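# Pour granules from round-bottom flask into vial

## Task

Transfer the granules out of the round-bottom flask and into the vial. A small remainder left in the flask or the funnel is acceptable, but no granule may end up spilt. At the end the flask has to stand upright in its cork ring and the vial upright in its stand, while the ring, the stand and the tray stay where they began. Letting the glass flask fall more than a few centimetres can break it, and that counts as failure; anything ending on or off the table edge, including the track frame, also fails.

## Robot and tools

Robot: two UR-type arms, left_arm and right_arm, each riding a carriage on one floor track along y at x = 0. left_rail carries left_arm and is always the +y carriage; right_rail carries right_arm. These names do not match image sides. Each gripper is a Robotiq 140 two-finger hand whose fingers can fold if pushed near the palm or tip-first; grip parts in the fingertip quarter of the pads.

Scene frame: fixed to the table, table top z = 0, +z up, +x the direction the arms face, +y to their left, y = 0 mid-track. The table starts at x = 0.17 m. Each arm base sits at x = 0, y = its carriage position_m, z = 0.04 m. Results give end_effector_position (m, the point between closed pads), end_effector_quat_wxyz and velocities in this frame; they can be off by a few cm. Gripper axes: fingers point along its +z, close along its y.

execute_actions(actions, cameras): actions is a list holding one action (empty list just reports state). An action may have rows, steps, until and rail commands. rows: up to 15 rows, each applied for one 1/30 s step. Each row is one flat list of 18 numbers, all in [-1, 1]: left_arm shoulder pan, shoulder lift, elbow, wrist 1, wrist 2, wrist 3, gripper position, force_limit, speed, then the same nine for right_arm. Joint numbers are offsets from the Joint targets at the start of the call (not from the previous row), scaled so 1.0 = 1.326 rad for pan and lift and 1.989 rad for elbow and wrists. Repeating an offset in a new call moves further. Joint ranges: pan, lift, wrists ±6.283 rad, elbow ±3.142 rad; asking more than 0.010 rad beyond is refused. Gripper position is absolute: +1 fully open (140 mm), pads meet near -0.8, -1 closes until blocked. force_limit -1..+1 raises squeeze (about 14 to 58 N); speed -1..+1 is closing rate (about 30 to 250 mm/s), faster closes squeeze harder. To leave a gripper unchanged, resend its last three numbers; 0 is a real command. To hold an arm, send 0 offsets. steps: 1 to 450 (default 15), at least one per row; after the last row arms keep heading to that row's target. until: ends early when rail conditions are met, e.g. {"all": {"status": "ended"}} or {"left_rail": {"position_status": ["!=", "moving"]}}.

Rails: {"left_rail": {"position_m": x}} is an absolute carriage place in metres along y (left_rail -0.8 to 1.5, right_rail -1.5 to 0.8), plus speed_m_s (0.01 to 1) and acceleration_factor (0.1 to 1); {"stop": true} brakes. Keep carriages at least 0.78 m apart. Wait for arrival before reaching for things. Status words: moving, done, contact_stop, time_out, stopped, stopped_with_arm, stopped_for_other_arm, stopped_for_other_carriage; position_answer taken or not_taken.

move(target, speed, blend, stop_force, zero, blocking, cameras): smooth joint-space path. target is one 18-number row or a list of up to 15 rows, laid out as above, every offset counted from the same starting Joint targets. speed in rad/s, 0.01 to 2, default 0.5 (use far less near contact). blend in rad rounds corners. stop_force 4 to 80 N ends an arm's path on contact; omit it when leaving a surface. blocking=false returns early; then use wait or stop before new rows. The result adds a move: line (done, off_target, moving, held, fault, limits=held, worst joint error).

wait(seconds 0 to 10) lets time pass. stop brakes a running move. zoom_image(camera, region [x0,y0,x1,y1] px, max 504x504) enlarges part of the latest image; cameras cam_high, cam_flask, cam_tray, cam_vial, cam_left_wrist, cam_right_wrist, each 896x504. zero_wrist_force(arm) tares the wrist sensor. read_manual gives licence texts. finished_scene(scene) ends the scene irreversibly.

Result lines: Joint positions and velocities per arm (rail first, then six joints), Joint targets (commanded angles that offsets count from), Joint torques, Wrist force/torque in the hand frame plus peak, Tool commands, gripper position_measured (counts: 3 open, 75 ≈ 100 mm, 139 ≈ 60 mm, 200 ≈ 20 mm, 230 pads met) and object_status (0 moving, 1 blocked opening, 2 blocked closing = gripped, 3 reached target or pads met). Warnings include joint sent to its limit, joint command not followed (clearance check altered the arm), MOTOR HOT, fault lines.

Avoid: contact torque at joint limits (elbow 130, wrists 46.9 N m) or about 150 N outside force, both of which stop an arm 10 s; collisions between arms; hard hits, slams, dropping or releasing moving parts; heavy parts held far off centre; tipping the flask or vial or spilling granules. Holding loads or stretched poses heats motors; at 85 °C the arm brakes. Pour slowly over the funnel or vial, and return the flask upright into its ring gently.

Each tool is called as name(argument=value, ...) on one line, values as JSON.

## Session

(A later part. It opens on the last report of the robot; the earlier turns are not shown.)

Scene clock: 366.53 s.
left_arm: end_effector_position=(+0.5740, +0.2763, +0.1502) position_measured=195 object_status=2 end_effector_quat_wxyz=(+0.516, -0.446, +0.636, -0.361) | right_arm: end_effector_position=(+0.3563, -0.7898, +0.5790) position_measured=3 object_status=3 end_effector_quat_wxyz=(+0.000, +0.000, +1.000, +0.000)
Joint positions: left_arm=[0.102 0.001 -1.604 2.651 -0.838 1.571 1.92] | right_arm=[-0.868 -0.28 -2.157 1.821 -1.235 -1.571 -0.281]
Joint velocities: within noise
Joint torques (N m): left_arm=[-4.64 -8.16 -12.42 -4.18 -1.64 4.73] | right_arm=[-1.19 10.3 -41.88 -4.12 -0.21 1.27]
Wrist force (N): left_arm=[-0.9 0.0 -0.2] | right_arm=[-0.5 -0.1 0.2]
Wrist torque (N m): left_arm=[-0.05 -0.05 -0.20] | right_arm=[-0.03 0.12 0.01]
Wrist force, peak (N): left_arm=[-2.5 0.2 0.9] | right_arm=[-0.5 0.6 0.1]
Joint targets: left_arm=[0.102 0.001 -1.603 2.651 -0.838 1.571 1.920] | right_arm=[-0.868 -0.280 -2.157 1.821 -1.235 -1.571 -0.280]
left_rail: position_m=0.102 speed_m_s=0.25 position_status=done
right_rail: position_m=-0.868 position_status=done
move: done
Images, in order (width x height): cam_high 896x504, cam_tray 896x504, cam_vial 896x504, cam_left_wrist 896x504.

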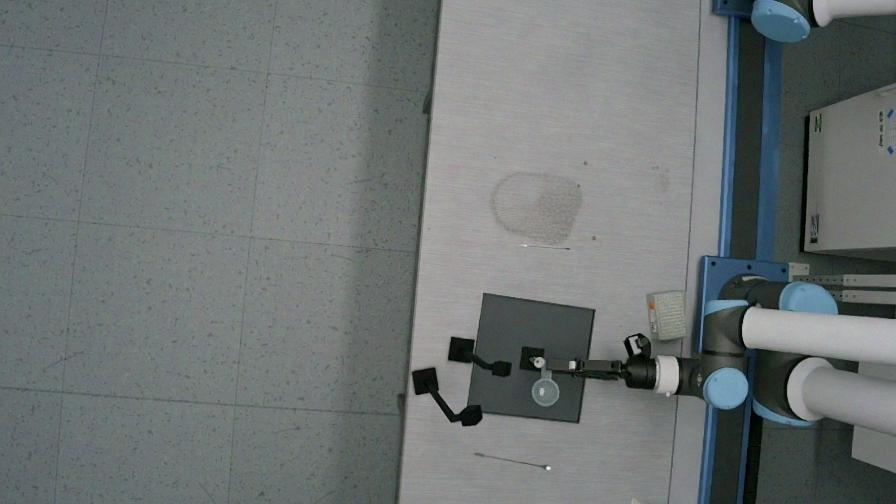

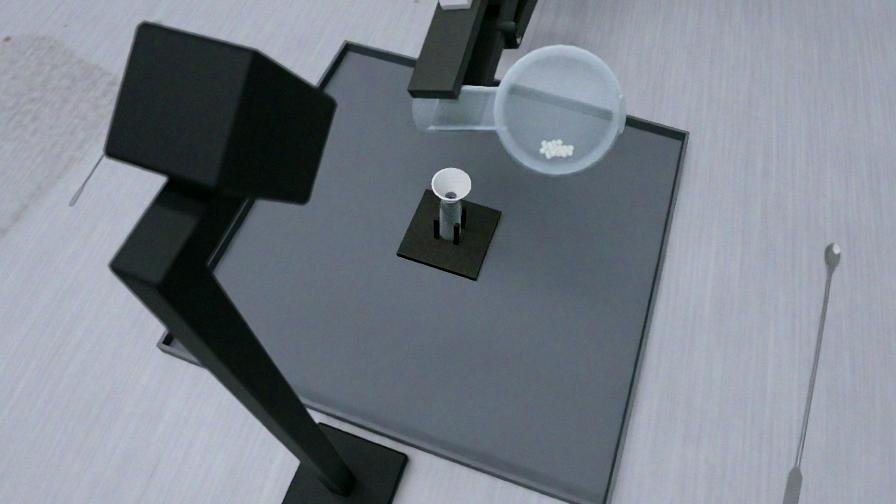

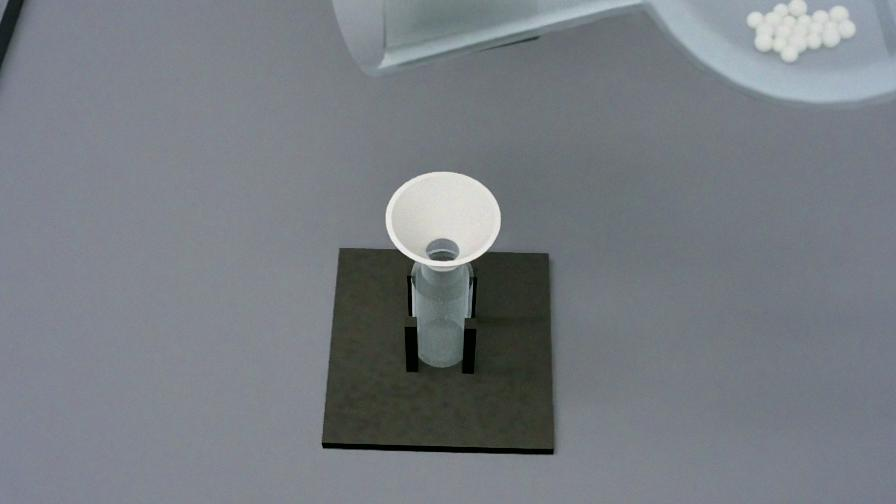

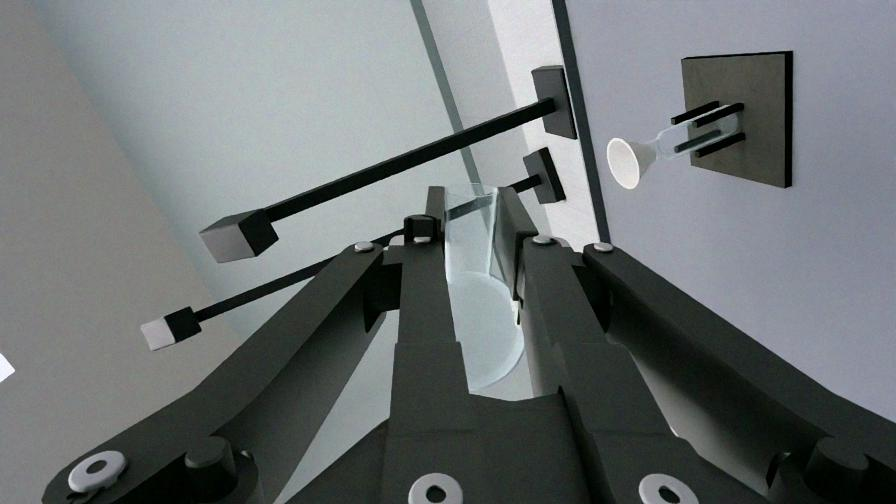

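move(target=[0,0.0589,0.0079,-0.0475,0,0.2458,-1,0,-1,0,0,0,0,0,0,1,1,1], speed=0.2, cameras=["cam_high","cam_tray","cam_vial","cam_left_wrist"])

Scene clock: 395.67 s.
left_arm: end_effector_position=(+0.5743, +0.2763, +0.1255) position_measured=195 object_status=2 end_effector_quat_wxyz=(+0.588, -0.278, +0.725, -0.226) | right_arm: end_effector_position=(+0.3563, -0.7898, +0.5790) position_measured=3 object_status=3 end_effector_quat_wxyz=(+0.000, +0.000, +1.000, +0.000)
Joint positions: left_arm=[0.102 0.001 -1.525 2.666 -0.932 1.571 2.409] | right_arm=[-0.868 -0.28 -2.157 1.821 -1.235 -1.571 -0.281]
Joint velocities: within noise
Joint torques (N m): left_arm=[-6.14 -10.87 -8.84 -4.63 -1.04 3.34] | right_arm=[-1.84 13.91 -41.86 -3.8 -0.84 0.88]
Wrist force (N): left_arm=[-0.3 0.2 -0.6] | right_arm=[-0.1 0.2 0.1]
Wrist torque (N m): left_arm=[0.01 -0.19 -0.23] | right_arm=[0.04 0.01 0.00]
Wrist force, peak (N): left_arm=[-1.3 0.2 -0.7] | right_arm=[-0.5 0.3 0.4]
Joint targets: left_arm=[0.102 0.001 -1.525 2.666 -0.933 1.571 2.409] | right_arm=[-0.868 -0.280 -2.157 1.821 -1.235 -1.571 -0.280]
left_rail: position_m=0.102 speed_m_s=0.25 position_status=done
right_rail: position_m=-0.868 position_status=done
move: done
Images, in order (width x height): cam_high 896x504, cam_tray 896x504, cam_vial 896x504, cam_left_wrist 896x504.

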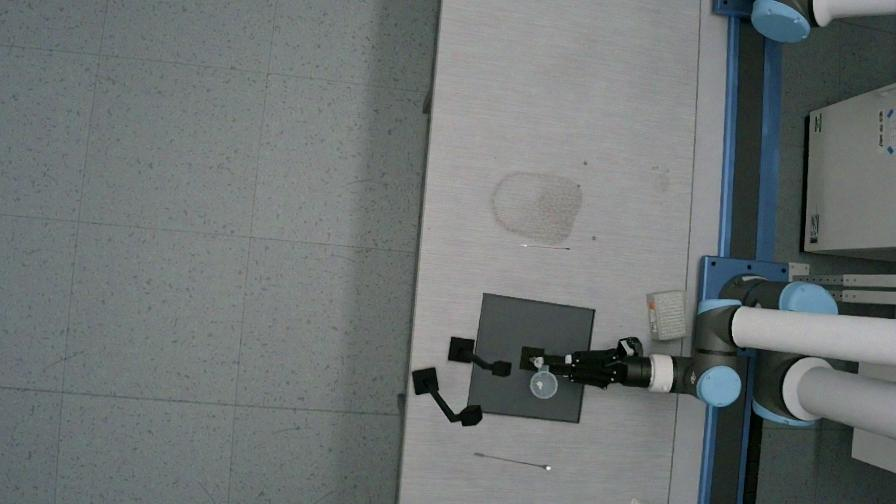

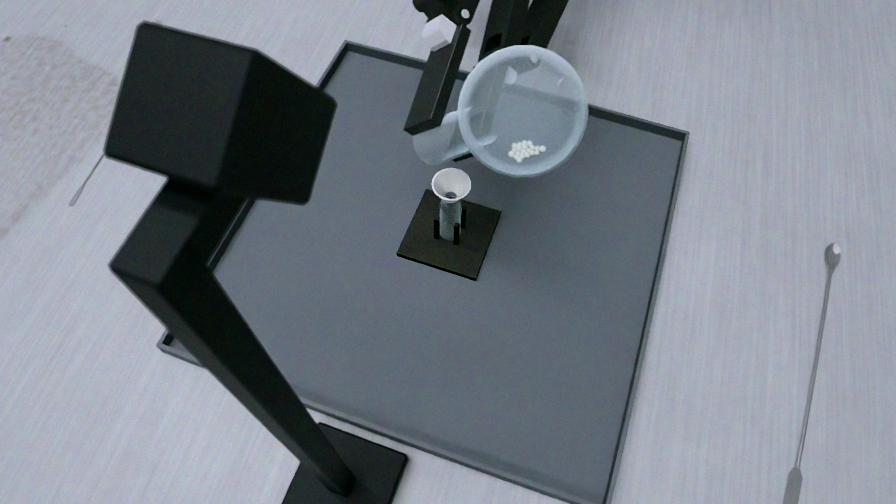

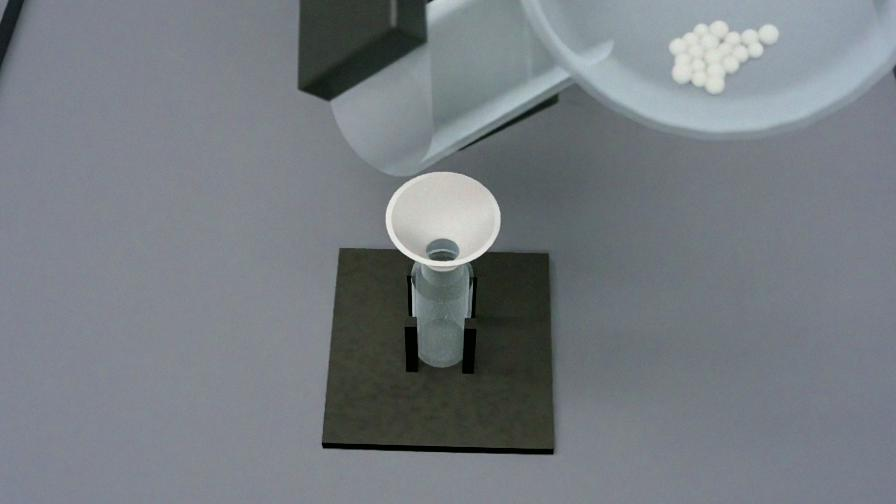

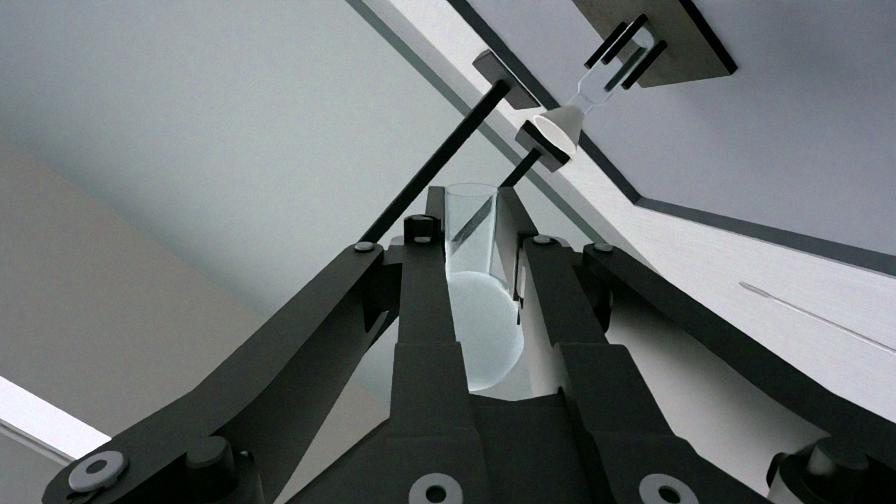

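execute_actions(actions=[{"left_rail":{"position_m":0.107,"speed_m_s":0.03},"steps":100,"until":{"left_rail":{"position_status":["!=","moving"]}}}], cameras=[])

move(target=[0,0.0335,0.0078,-0.0294,0,0.1051,-1,0,-1,0,0,0,0,0,0,1,1,1], speed=0.15, cameras=["cam_high","cam_tray","cam_vial","cam_left_wrist"])

Scene clock: 418.40 s.
left_arm: end_effector_position=(+0.5743, +0.2813, +0.1254) position_measured=195 object_status=2 end_effector_quat_wxyz=(+0.588, -0.278, +0.725, -0.226) | right_arm: end_effector_position=(+0.3563, -0.7898, +0.5790) position_measured=3 object_status=3 end_effector_quat_wxyz=(+0.000, +0.000, +1.000, +0.000)
Joint positions: left_arm=[0.107 0.001 -1.525 2.666 -0.933 1.571 2.409] | right_arm=[-0.868 -0.28 -2.157 1.821 -1.235 -1.571 -0.28]
Joint velocities: within noise
Joint torques (N m): left_arm=[-5.65 -18.84 -28.67 -0.89 -0.61 3.04] | right_arm=[-1.94 12.78 -43.96 -4.31 0.18 0.8]
Wrist force (N): left_arm=[-0.1 0.2 -0.6] | right_arm=[0.0 0.4 -0.1]
Wrist torque (N m): left_arm=[0.01 -0.23 -0.23] | right_arm=[0.09 -0.01 0.00]
Wrist force, peak (N): left_arm=[-0.5 0.9 -0.9] | right_arm=[-0.2 0.7 -0.1]
Joint targets: left_arm=[0.107 0.001 -1.525 2.666 -0.933 1.571 2.409] | right_arm=[-0.868 -0.280 -2.157 1.821 -1.235 -1.571 -0.280]
Tool commands: left_gripper/position=-1.0 left_gripper/force_limit=+0.0 left_gripper/speed=-1.0 right_gripper/position=+1.0 right_gripper/force_limit=+1.0 right_gripper/speed=+1.0
left_rail: position_m=0.107 speed_m_s=0.03 position_status=done
right_rail: position_m=-0.868 position_status=done
No camera images: "cameras" was empty.

Scene clock: 420.33 s.
left_arm: end_effector_position=(+0.5697, +0.2813, +0.1099) position_measured=195 object_status=2 end_effector_quat_wxyz=(+0.608, -0.201, +0.751, -0.163) | right_arm: end_effector_position=(+0.3563, -0.7898, +0.5790) position_measured=3 object_status=3 end_effector_quat_wxyz=(+0.000, +0.000, +1.000, +0.000)
Joint positions: left_arm=[0.107 0.001 -1.481 2.682 -0.991 1.571 2.618] | right_arm=[-0.868 -0.281 -2.157 1.821 -1.235 -1.571 -0.281]
Joint velocities: within noise
Joint torques (N m): left_arm=[-4.89 -17.12 -6.33 -4.94 -0.74 3.93] | right_arm=[-3.46 10.59 -42.25 -4.04 -0.83 0.9]
Wrist force (N): left_arm=[-0.2 0.3 -0.5] | right_arm=[-0.3 0.0 -0.1]
Wrist torque (N m): left_arm=[0.00 -0.16 -0.21] | right_arm=[0.00 0.05 0.00]
Wrist force, peak (N): left_arm=[-0.7 0.5 -0.8] | right_arm=[-0.5 0.3 0.1]
Joint targets: left_arm=[0.107 0.001 -1.481 2.682 -0.991 1.571 2.618] | right_arm=[-0.868 -0.280 -2.157 1.821 -1.235 -1.571 -0.280]
left_rail: position_m=0.107 speed_m_s=0.03 position_status=done
right_rail: position_m=-0.868 position_status=done
move: done
Images, in order (width x height): cam_high 896x504, cam_tray 896x504, cam_vial 896x504, cam_left_wrist 896x504.

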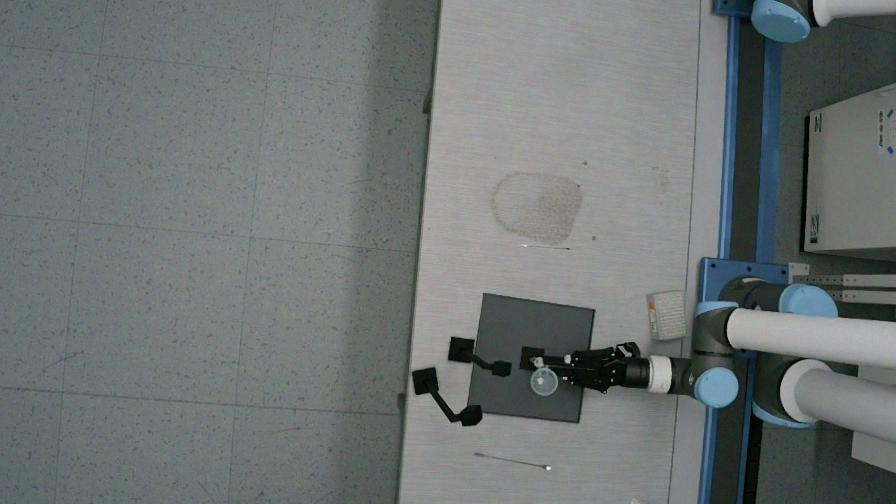

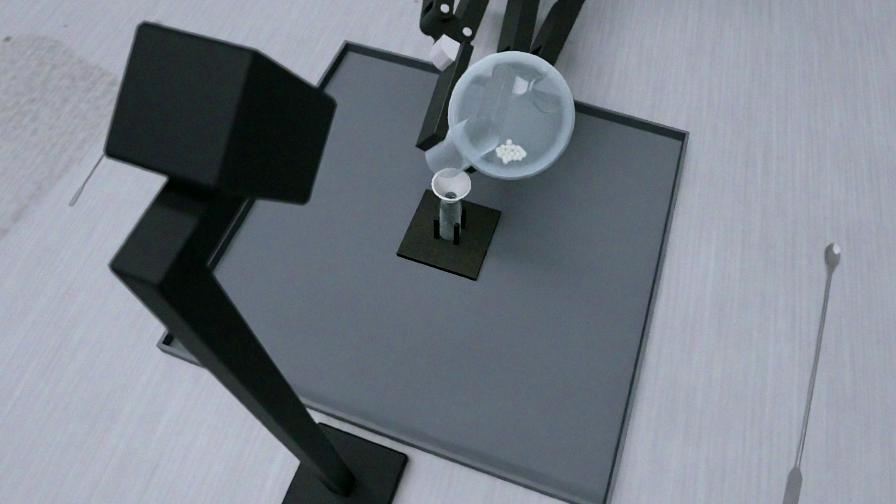

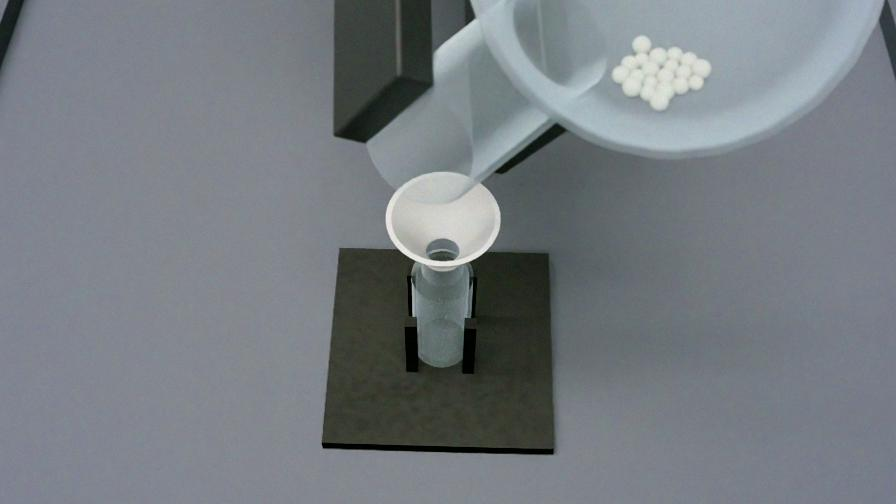

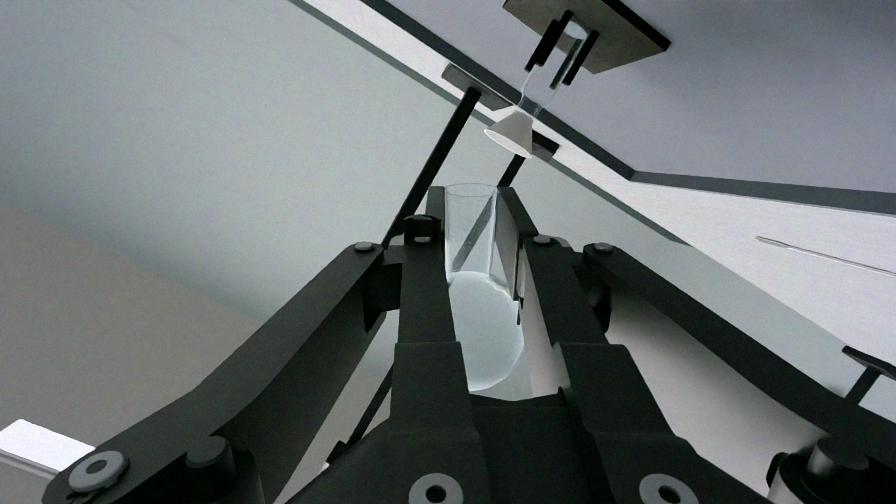

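zoom_image(camera="cam_tray", region=[380, 100, 548, 226])

zoom_image(camera="cam_vial", region=[296, 50, 632, 302])

Scaled by 3.000 from the camera's 896x504 image, which has a finer 1280x720 frame.

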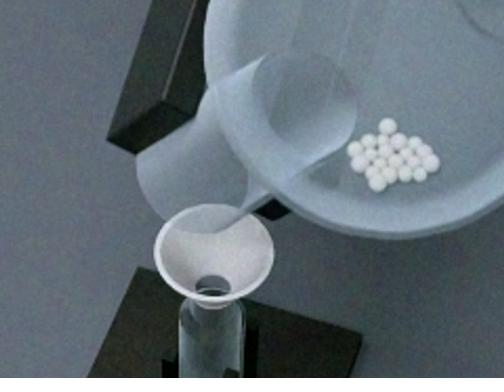

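Scaled by 1.500 from the camera's 896x504 image, which has a finer 1280x720 frame.

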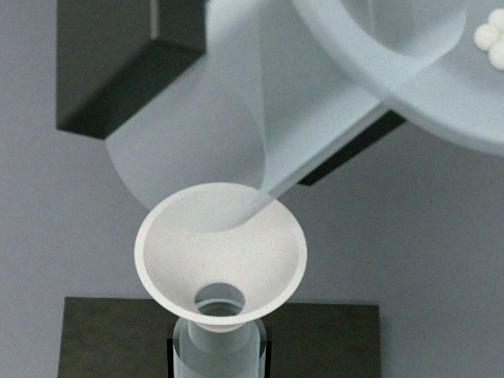

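move(target=[0,0.0301,-0.0013,-0.0191,0,0.1921,-1,0,-1,0,0,0,0,0,0,1,1,1], speed=0.12, cameras=["cam_high","cam_tray","cam_vial","cam_left_wrist"])

Scene clock: 444.03 s.
left_arm: end_effector_position=(+0.5741, +0.2813, +0.1000) position_measured=195 object_status=2 end_effector_quat_wxyz=(+0.628, -0.055, +0.775, -0.045) | right_arm: end_effector_position=(+0.3563, -0.7898, +0.5790) position_measured=3 object_status=3 end_effector_quat_wxyz=(+0.000, +0.000, +1.000, +0.000)
Joint positions: left_arm=[0.107 0.001 -1.441 2.679 -1.029 1.571 3] | right_arm=[-0.868 -0.281 -2.157 1.821 -1.235 -1.571 -0.281]
Joint velocities: within noise
Joint torques (N m): left_arm=[-5.87 -18.57 -27.31 -4.58 -0.35 2.71] | right_arm=[-4.68 12.56 -43.09 -4.07 -0.43 1.03]
Wrist force (N): left_arm=[0.1 0.5 -0.5] | right_arm=[-0.1 0.3 -0.2]
Wrist torque (N m): left_arm=[0.08 -0.20 -0.18] | right_arm=[0.07 0.01 0.00]
Wrist force, peak (N): left_arm=[0.1 1.0 -0.7] | right_arm=[-0.6 0.3 0.0]
Joint targets: left_arm=[0.107 0.001 -1.441 2.679 -1.029 1.571 3.000] | right_arm=[-0.868 -0.280 -2.157 1.821 -1.235 -1.571 -0.280]
left_rail: position_m=0.107 speed_m_s=0.03 position_status=done
right_rail: position_m=-0.868 position_status=done
move: done
Images, in order (width x height): cam_high 896x504, cam_tray 896x504, cam_vial 896x504, cam_left_wrist 896x504.

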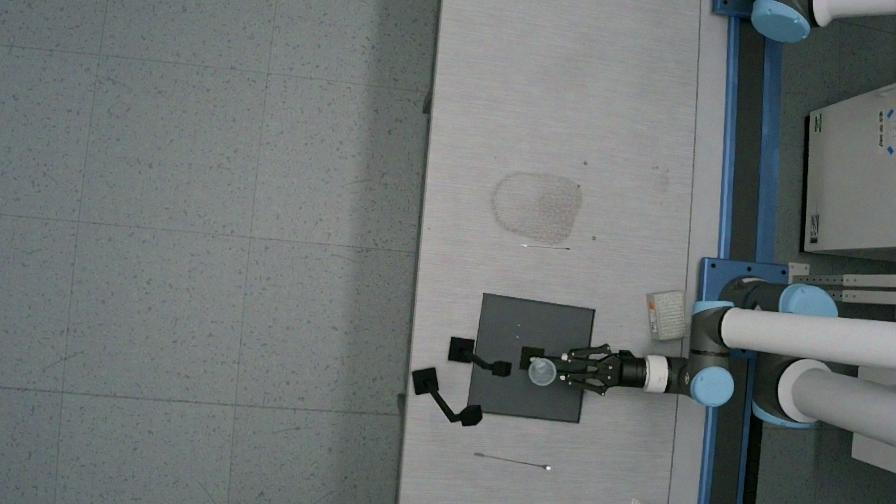

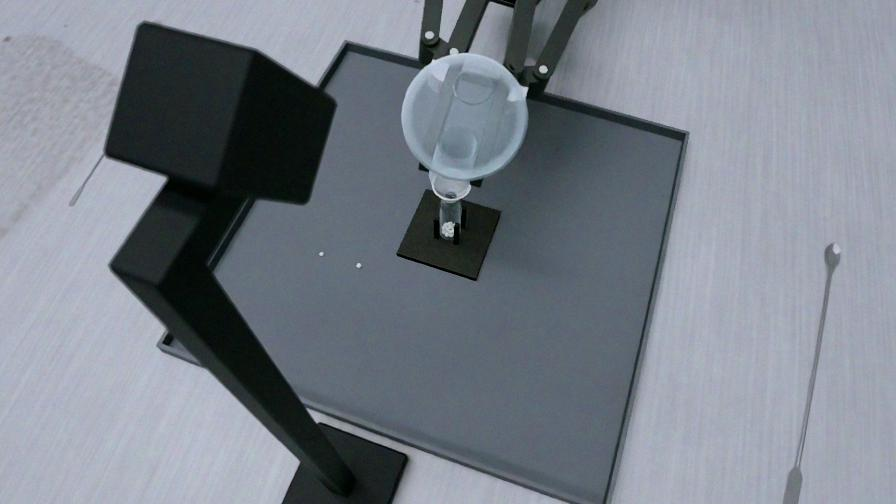

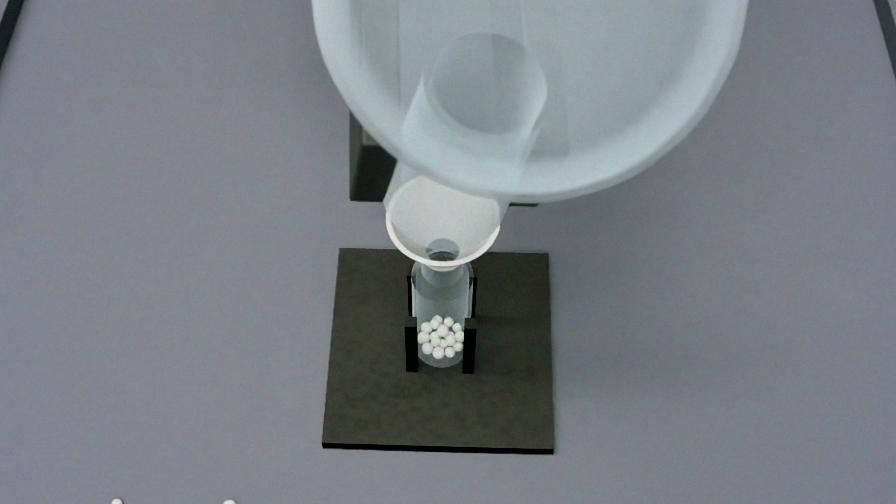

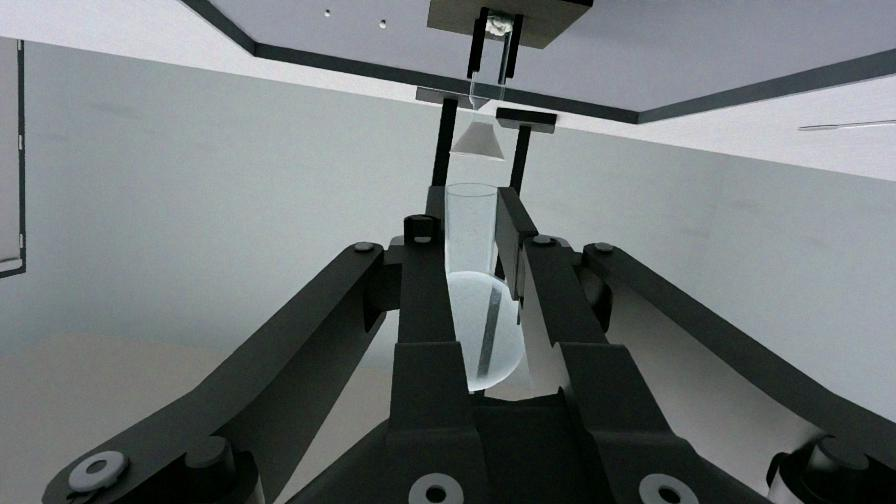

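move(target=[[0,-0.1222,-0.0141,0.096,0,0,-1,0,-1,0,0,0,0,0,0,1,1,1],[0,-0.4065,-0.0256,0.2971,0,-0.7541,-1,0,-1,0,0,0,0,0,0,1,1,1],[0,-0.4555,0.0307,0.1679,0,-0.99,-1,0,-1,0,0,0,0,0,0,1,1,1]], speed=[0.2,0.5,0.5], cameras=["cam_high","cam_tray","cam_vial"])

Scene clock: 461.20 s.
left_arm: end_effector_position=(+0.4996, +0.2813, +0.2796) position_measured=195 object_status=2 end_effector_quat_wxyz=(-0.349, +0.615, -0.349, +0.615) | right_arm: end_effector_position=(+0.3563, -0.7898, +0.5790) position_measured=3 object_status=3 end_effector_quat_wxyz=(+0.000, +0.000, +1.000, +0.000)
Joint positions: left_arm=[0.107 0.001 -2.045 2.74 -0.695 1.571 1.032] | right_arm=[-0.868 -0.281 -2.157 1.821 -1.235 -1.571 -0.28]
Joint velocities: within noise
Joint torques (N m): left_arm=[-5.36 -10.08 -25.18 -5.81 -0.25 -3.24] | right_arm=[-2.2 10.52 -43.57 -4.56 -0.62 1.21]
Wrist force (N): left_arm=[-2.3 -0.1 0.7] | right_arm=[-0.1 0.3 0.1]
Wrist torque (N m): left_arm=[0.03 0.18 -0.20] | right_arm=[0.09 0.01 0.00]
Wrist force, peak (N): left_arm=[-2.6 -0.4 0.7] | right_arm=[0.0 0.6 0.5]
Joint targets: left_arm=[0.107 0.001 -2.045 2.740 -0.695 1.571 1.031] | right_arm=[-0.868 -0.280 -2.157 1.821 -1.235 -1.571 -0.280]
left_rail: position_m=0.107 speed_m_s=0.03 position_status=done
right_rail: position_m=-0.868 position_status=done
move: done
Images, in order (width x height): cam_high 896x504, cam_tray 896x504, cam_vial 896x504.

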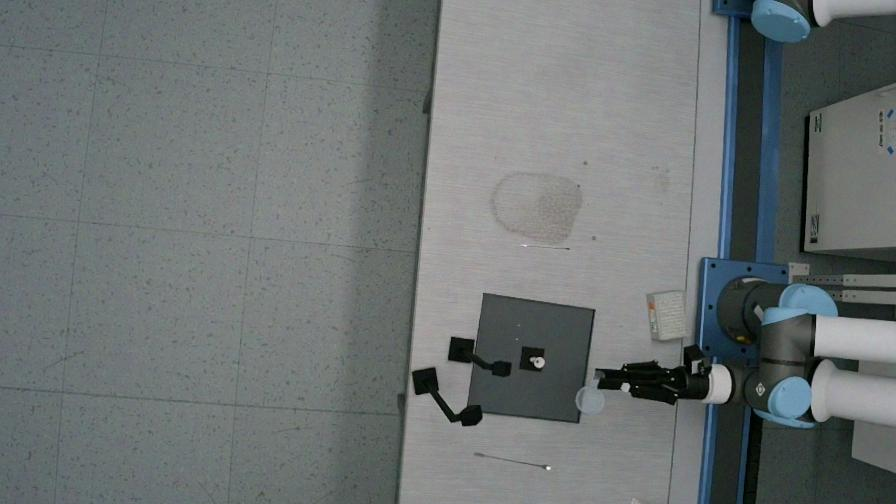

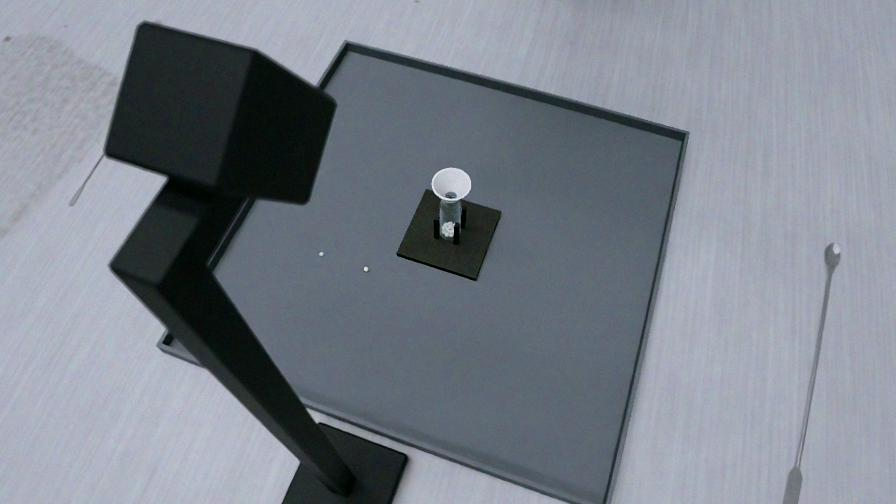

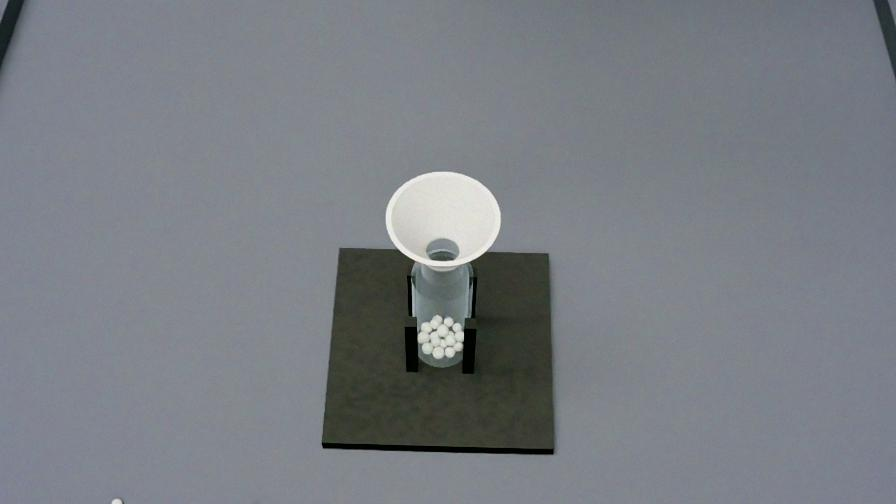

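move(target=[0,0,0,0,0,-0.5184,-1,0,-1,0,0,0,0,0,0,1,1,1], speed=0.6, cameras=[])

execute_actions(actions=[{"left_rail":{"position_m":0.8036,"speed_m_s":0.35},"steps":250,"until":{"left_rail":{"position_status":["!=","moving"]}}}], cameras=["cam_flask","cam_tray","cam_left_wrist"])

Scene clock: 468.40 s.
left_arm: end_effector_position=(+0.4996, +0.2813, +0.2797) position_measured=195 object_status=2 end_effector_quat_wxyz=(+0.000, +0.707, +0.000, +0.707) | right_arm: end_effector_position=(+0.3563, -0.7898, +0.5790) position_measured=3 object_status=3 end_effector_quat_wxyz=(+0.000, +0.000, +1.000, +0.000)
Joint positions: left_arm=[0.107 0.001 -2.045 2.74 -0.695 1.571 0.001] | right_arm=[-0.868 -0.28 -2.157 1.821 -1.235 -1.571 -0.281]
Joint velocities: within noise
Joint torques (N m): left_arm=[-5.95 -6.42 -34.92 -3.02 -0.22 -2.12] | right_arm=[-4.49 11.79 -43.35 -4.28 -0.75 1.12]
Wrist force (N): left_arm=[-2.3 -0.4 1.0] | right_arm=[-0.3 0.0 0.0]
Wrist torque (N m): left_arm=[0.16 0.28 -0.15] | right_arm=[0.01 0.06 0.00]
Wrist force, peak (N): left_arm=[-2.4 -0.8 1.5] | right_arm=[-0.3 0.1 0.7]
Joint targets: left_arm=[0.107 0.001 -2.045 2.740 -0.695 1.571 0.000] | right_arm=[-0.868 -0.280 -2.157 1.821 -1.235 -1.571 -0.280]
left_rail: position_m=0.107 speed_m_s=0.03 position_status=done
right_rail: position_m=-0.868 position_status=done
move: done
No camera images: "cameras" was empty.

Scene clock: 472.93 s.
left_arm: end_effector_position=(+0.4996, +0.9778, +0.2797) position_measured=195 object_status=2 end_effector_quat_wxyz=(+0.000, +0.707, +0.000, +0.707) | right_arm: end_effector_position=(+0.3563, -0.7898, +0.5790) position_measured=3 object_status=3 end_effector_quat_wxyz=(+0.000, +0.000, +1.000, +0.000)
Joint positions: left_arm=[0.804 0.001 -2.045 2.74 -0.695 1.571 0] | right_arm=[-0.868 -0.281 -2.157 1.821 -1.235 -1.571 -0.28]
Joint velocities: within noise
Joint torques (N m): left_arm=[-6.65 -6.95 -44.39 -2.18 0.17 -2.49] | right_arm=[-1.95 12.57 -43.18 -4.29 -0.65 1.38]
Wrist force (N): left_arm=[-1.4 -0.4 1.0] | right_arm=[-0.1 0.1 -0.1]
Wrist torque (N m): left_arm=[0.15 0.11 -0.16] | right_arm=[0.03 0.02 0.00]
Wrist force, peak (N): left_arm=[-2.7 0.3 1.5] | right_arm=[-0.7 0.1 0.2]
Joint targets: left_arm=[0.804 0.001 -2.045 2.740 -0.695 1.571 0.000] | right_arm=[-0.868 -0.280 -2.157 1.821 -1.235 -1.571 -0.280]
Tool commands: left_gripper/position=-1.0 left_gripper/force_limit=+0.0 left_gripper/speed=-1.0 right_gripper/position=+1.0 right_gripper/force_limit=+1.0 right_gripper/speed=+1.0
left_rail: position_m=0.804 speed_m_s=0.35 position_status=done
right_rail: position_m=-0.868 position_status=done
Images, in order (width x height): cam_flask 896x504, cam_tray 896x504, cam_left_wrist 896x504.

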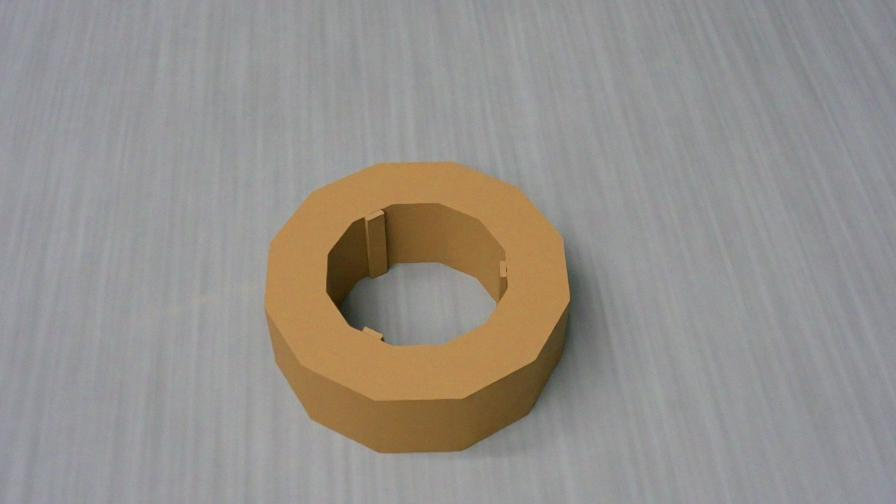

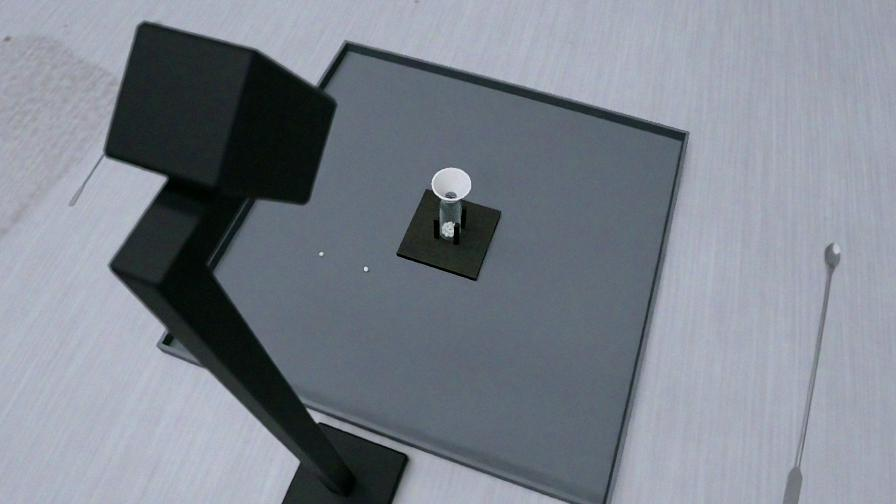

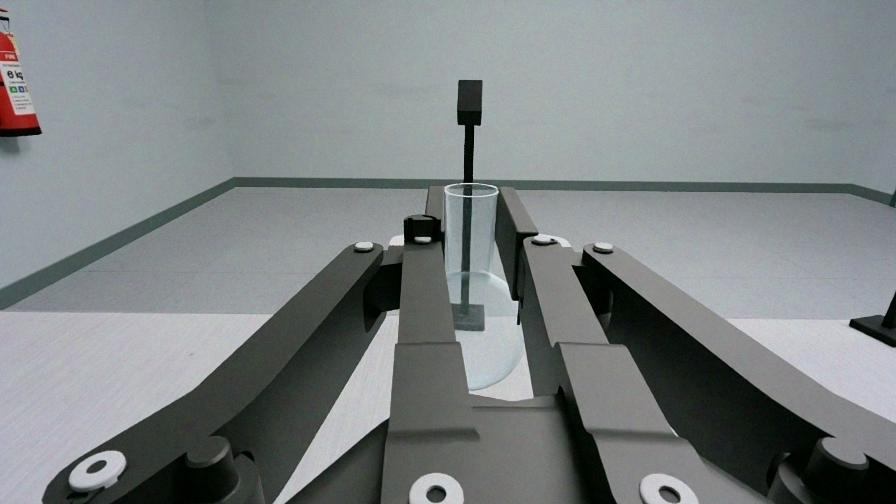

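move(target=[[0,0.3914,-0.0503,-0.2107,0,0,-1,0,-1,0,0,0,0,0,0,1,1,1],[0,0.6081,-0.0352,-0.3703,0,0,-1,0,-1,0,0,0,0,0,0,1,1,1]], speed=[0.3,0.1], cameras=["cam_flask","cam_left_wrist"])

Scene clock: 483.87 s.
left_arm: end_effector_position=(+0.6196, +0.9779, +0.1141) position_measured=195 object_status=2 end_effector_quat_wxyz=(+0.000, +0.707, +0.000, +0.707) | right_arm: end_effector_position=(+0.3563, -0.7898, +0.5790) position_measured=3 object_status=3 end_effector_quat_wxyz=(+0.000, +0.000, +1.000, +0.000)
Joint positions: left_arm=[0.804 0.001 -1.239 2.67 -1.431 1.571 0] | right_arm=[-0.868 -0.281 -2.157 1.821 -1.235 -1.571 -0.281]
Joint velocities: within noise
Joint torques (N m): left_arm=[-4.01 -30.09 3.76 -5.92 0.12 -2.29] | right_arm=[-5.26 12.7 -44.24 -4.37 -0.69 0.66]
Wrist force (N): left_arm=[-1.6 -0.4 0.4] | right_arm=[-0.1 0.2 0.1]
Wrist torque (N m): left_arm=[0.10 0.23 -0.14] | right_arm=[0.05 0.03 0.00]
Wrist force, peak (N): left_arm=[-3.1 -0.8 1.0] | right_arm=[-0.7 -0.1 -0.2]
Joint targets: left_arm=[0.804 0.001 -1.239 2.670 -1.431 1.571 0.000] | right_arm=[-0.868 -0.280 -2.157 1.821 -1.235 -1.571 -0.280]
left_rail: position_m=0.804 speed_m_s=0.35 position_status=done
right_rail: position_m=-0.868 position_status=done
move: done
Images, in order (width x height): cam_flask 896x504, cam_left_wrist 896x504.

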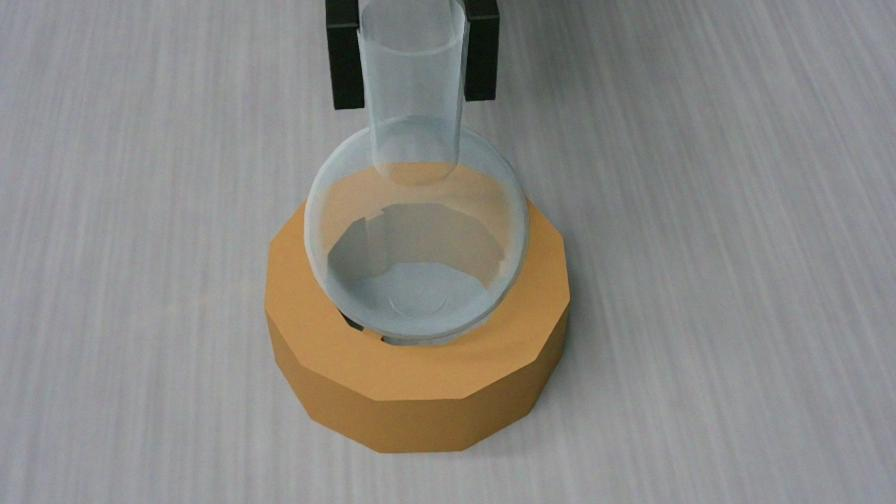

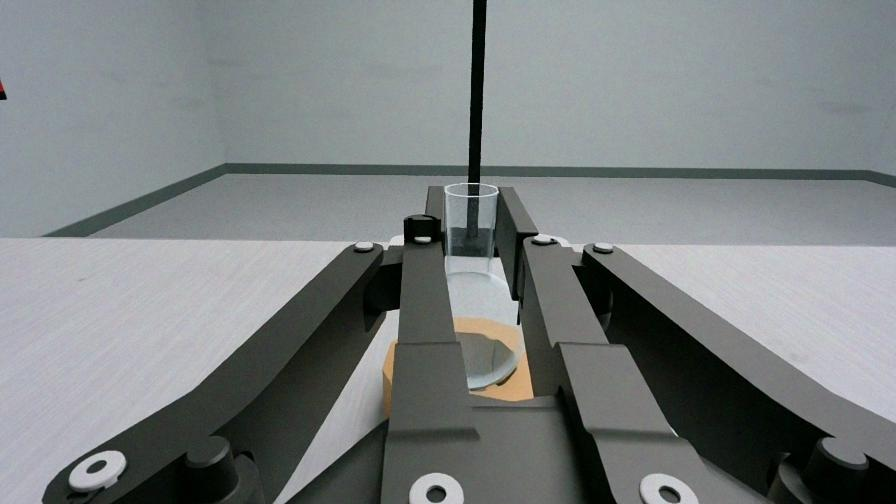

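execute_actions(actions=[{"rows":[[0,0,0,0,0,0,0.4,0,-1,0,0,0,0,0,0,1,1,1]],"steps":75}], cameras=["cam_flask"])

move(target=[[0,-0.0173,0.0528,-0.0412,0,0,0.4,0,-1,0,0,0,0,0,0,1,1,1],[0,-0.141,0.1021,-0.0075,0,0,0.4,0,-1,0,0,0,0,0,0,1,1,1]], speed=[0.15,0.4], cameras=["cam_flask","cam_tray","cam_left_wrist"])

Scene clock: 492.27 s.
left_arm: end_effector_position=(+0.6195, +0.9779, +0.1140) position_measured=78 object_status=0 end_effector_quat_wxyz=(+0.000, +0.707, +0.000, +0.707) | right_arm: end_effector_position=(+0.3563, -0.7898, +0.5790) position_measured=3 object_status=3 end_effector_quat_wxyz=(+0.000, +0.000, +1.000, +0.000)
Joint positions: left_arm=[0.804 0.001 -1.239 2.67 -1.432 1.571 0] | right_arm=[-0.868 -0.281 -2.157 1.821 -1.235 -1.571 -0.28]
Joint velocities: within noise
Joint torques (N m): left_arm=[-4.19 -30.03 -8.57 -3.41 0.23 -2.18] | right_arm=[-1.17 10.6 -43.24 -4.44 -0.99 1.37]
Wrist force (N): left_arm=[-2.0 -0.5 0.8] | right_arm=[-0.1 0.3 0.2]
Wrist torque (N m): left_arm=[0.11 0.35 -0.14] | right_arm=[0.07 0.03 0.00]
Wrist force, peak (N): left_arm=[-2.5 -0.6 0.6] | right_arm=[-0.4 0.3 0.5]
Joint targets: left_arm=[0.804 0.001 -1.239 2.670 -1.431 1.571 0.000] | right_arm=[-0.868 -0.280 -2.157 1.821 -1.235 -1.571 -0.280]
left_rail: position_m=0.804 speed_m_s=0.35 position_status=done
right_rail: position_m=-0.868 position_status=done
Images, in order (width x height): cam_flask 896x504.

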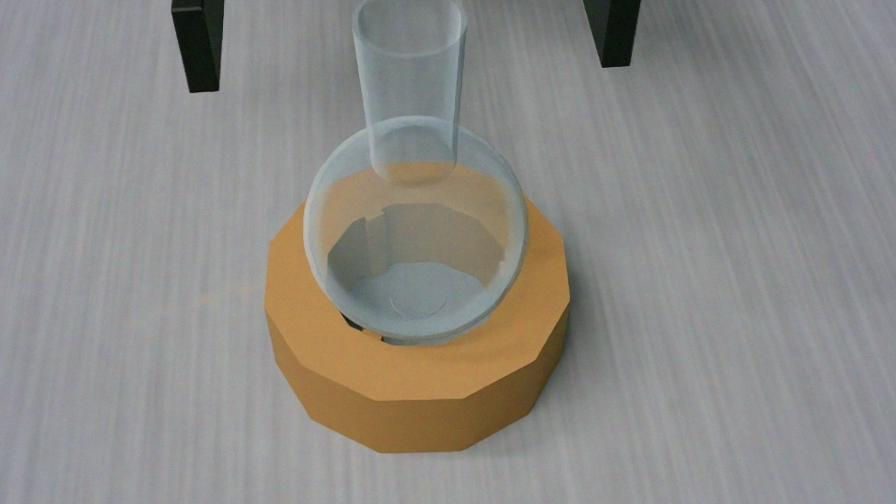

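Scene clock: 494.10 s.
left_arm: end_effector_position=(+0.4993, +0.9779, +0.1394) position_measured=78 object_status=3 end_effector_quat_wxyz=(+0.000, +0.708, +0.000, +0.707) | right_arm: end_effector_position=(+0.3563, -0.7898, +0.5790) position_measured=3 object_status=3 end_effector_quat_wxyz=(+0.000, +0.000, +1.000, +0.000)
Joint positions: left_arm=[0.804 0.001 -1.425 2.873 -1.447 1.571 0] | right_arm=[-0.868 -0.28 -2.157 1.821 -1.235 -1.571 -0.28]
Joint velocities: within noise
Joint torques (N m): left_arm=[-4.51 -38.39 3.92 -1.37 0.17 -2.3] | right_arm=[-3.2 11.46 -44.66 -4.66 -0.86 1.06]
Wrist force (N): left_arm=[-2.5 -0.3 0.8] | right_arm=[-0.5 0.3 -0.1]
Wrist torque (N m): left_arm=[0.19 0.43 -0.10] | right_arm=[0.06 0.10 0.00]
Wrist force, peak (N): left_arm=[-3.0 -0.4 2.0] | right_arm=[-0.5 0.4 0.2]
Joint targets: left_arm=[0.804 0.001 -1.426 2.873 -1.446 1.571 0.000] | right_arm=[-0.868 -0.280 -2.157 1.821 -1.235 -1.571 -0.280]
left_rail: position_m=0.804 speed_m_s=0.35 position_status=done
right_rail: position_m=-0.868 position_status=done
move: done
Images, in order (width x height): cam_flask 896x504, cam_tray 896x504, cam_left_wrist 896x504.

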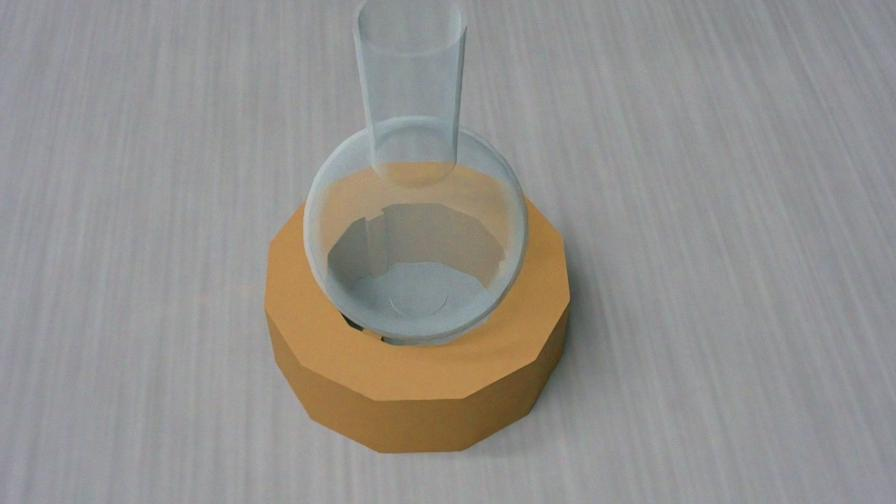

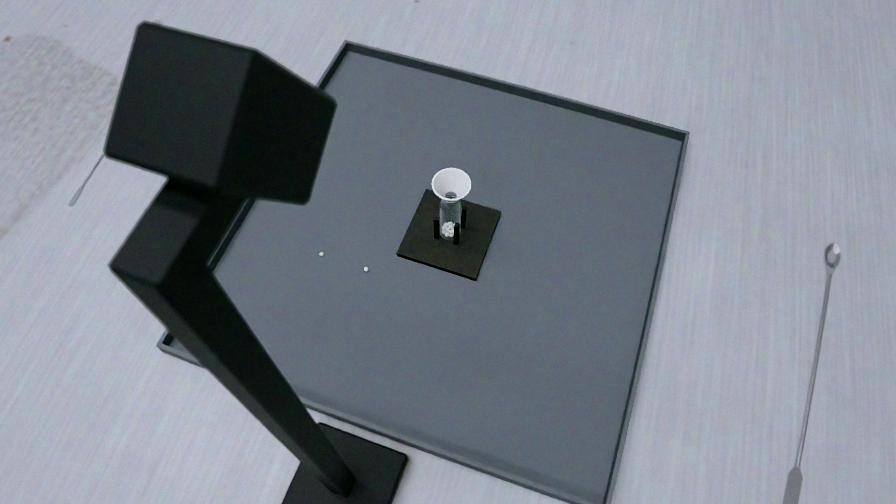

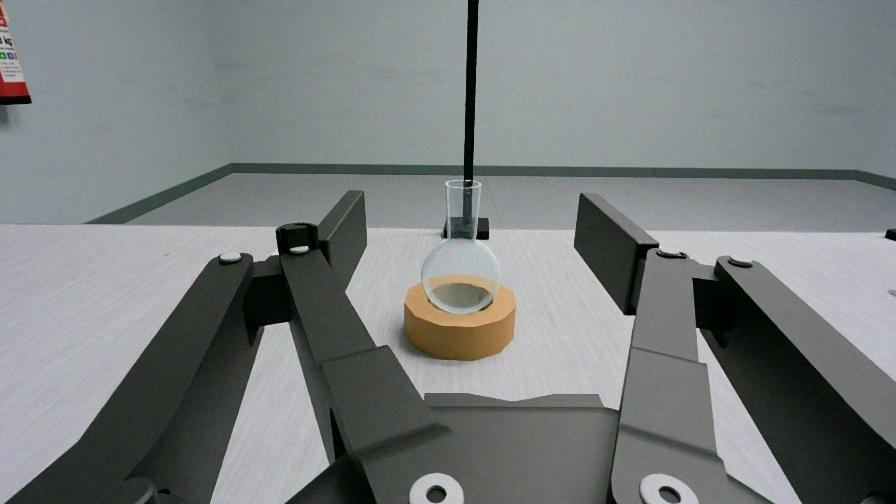

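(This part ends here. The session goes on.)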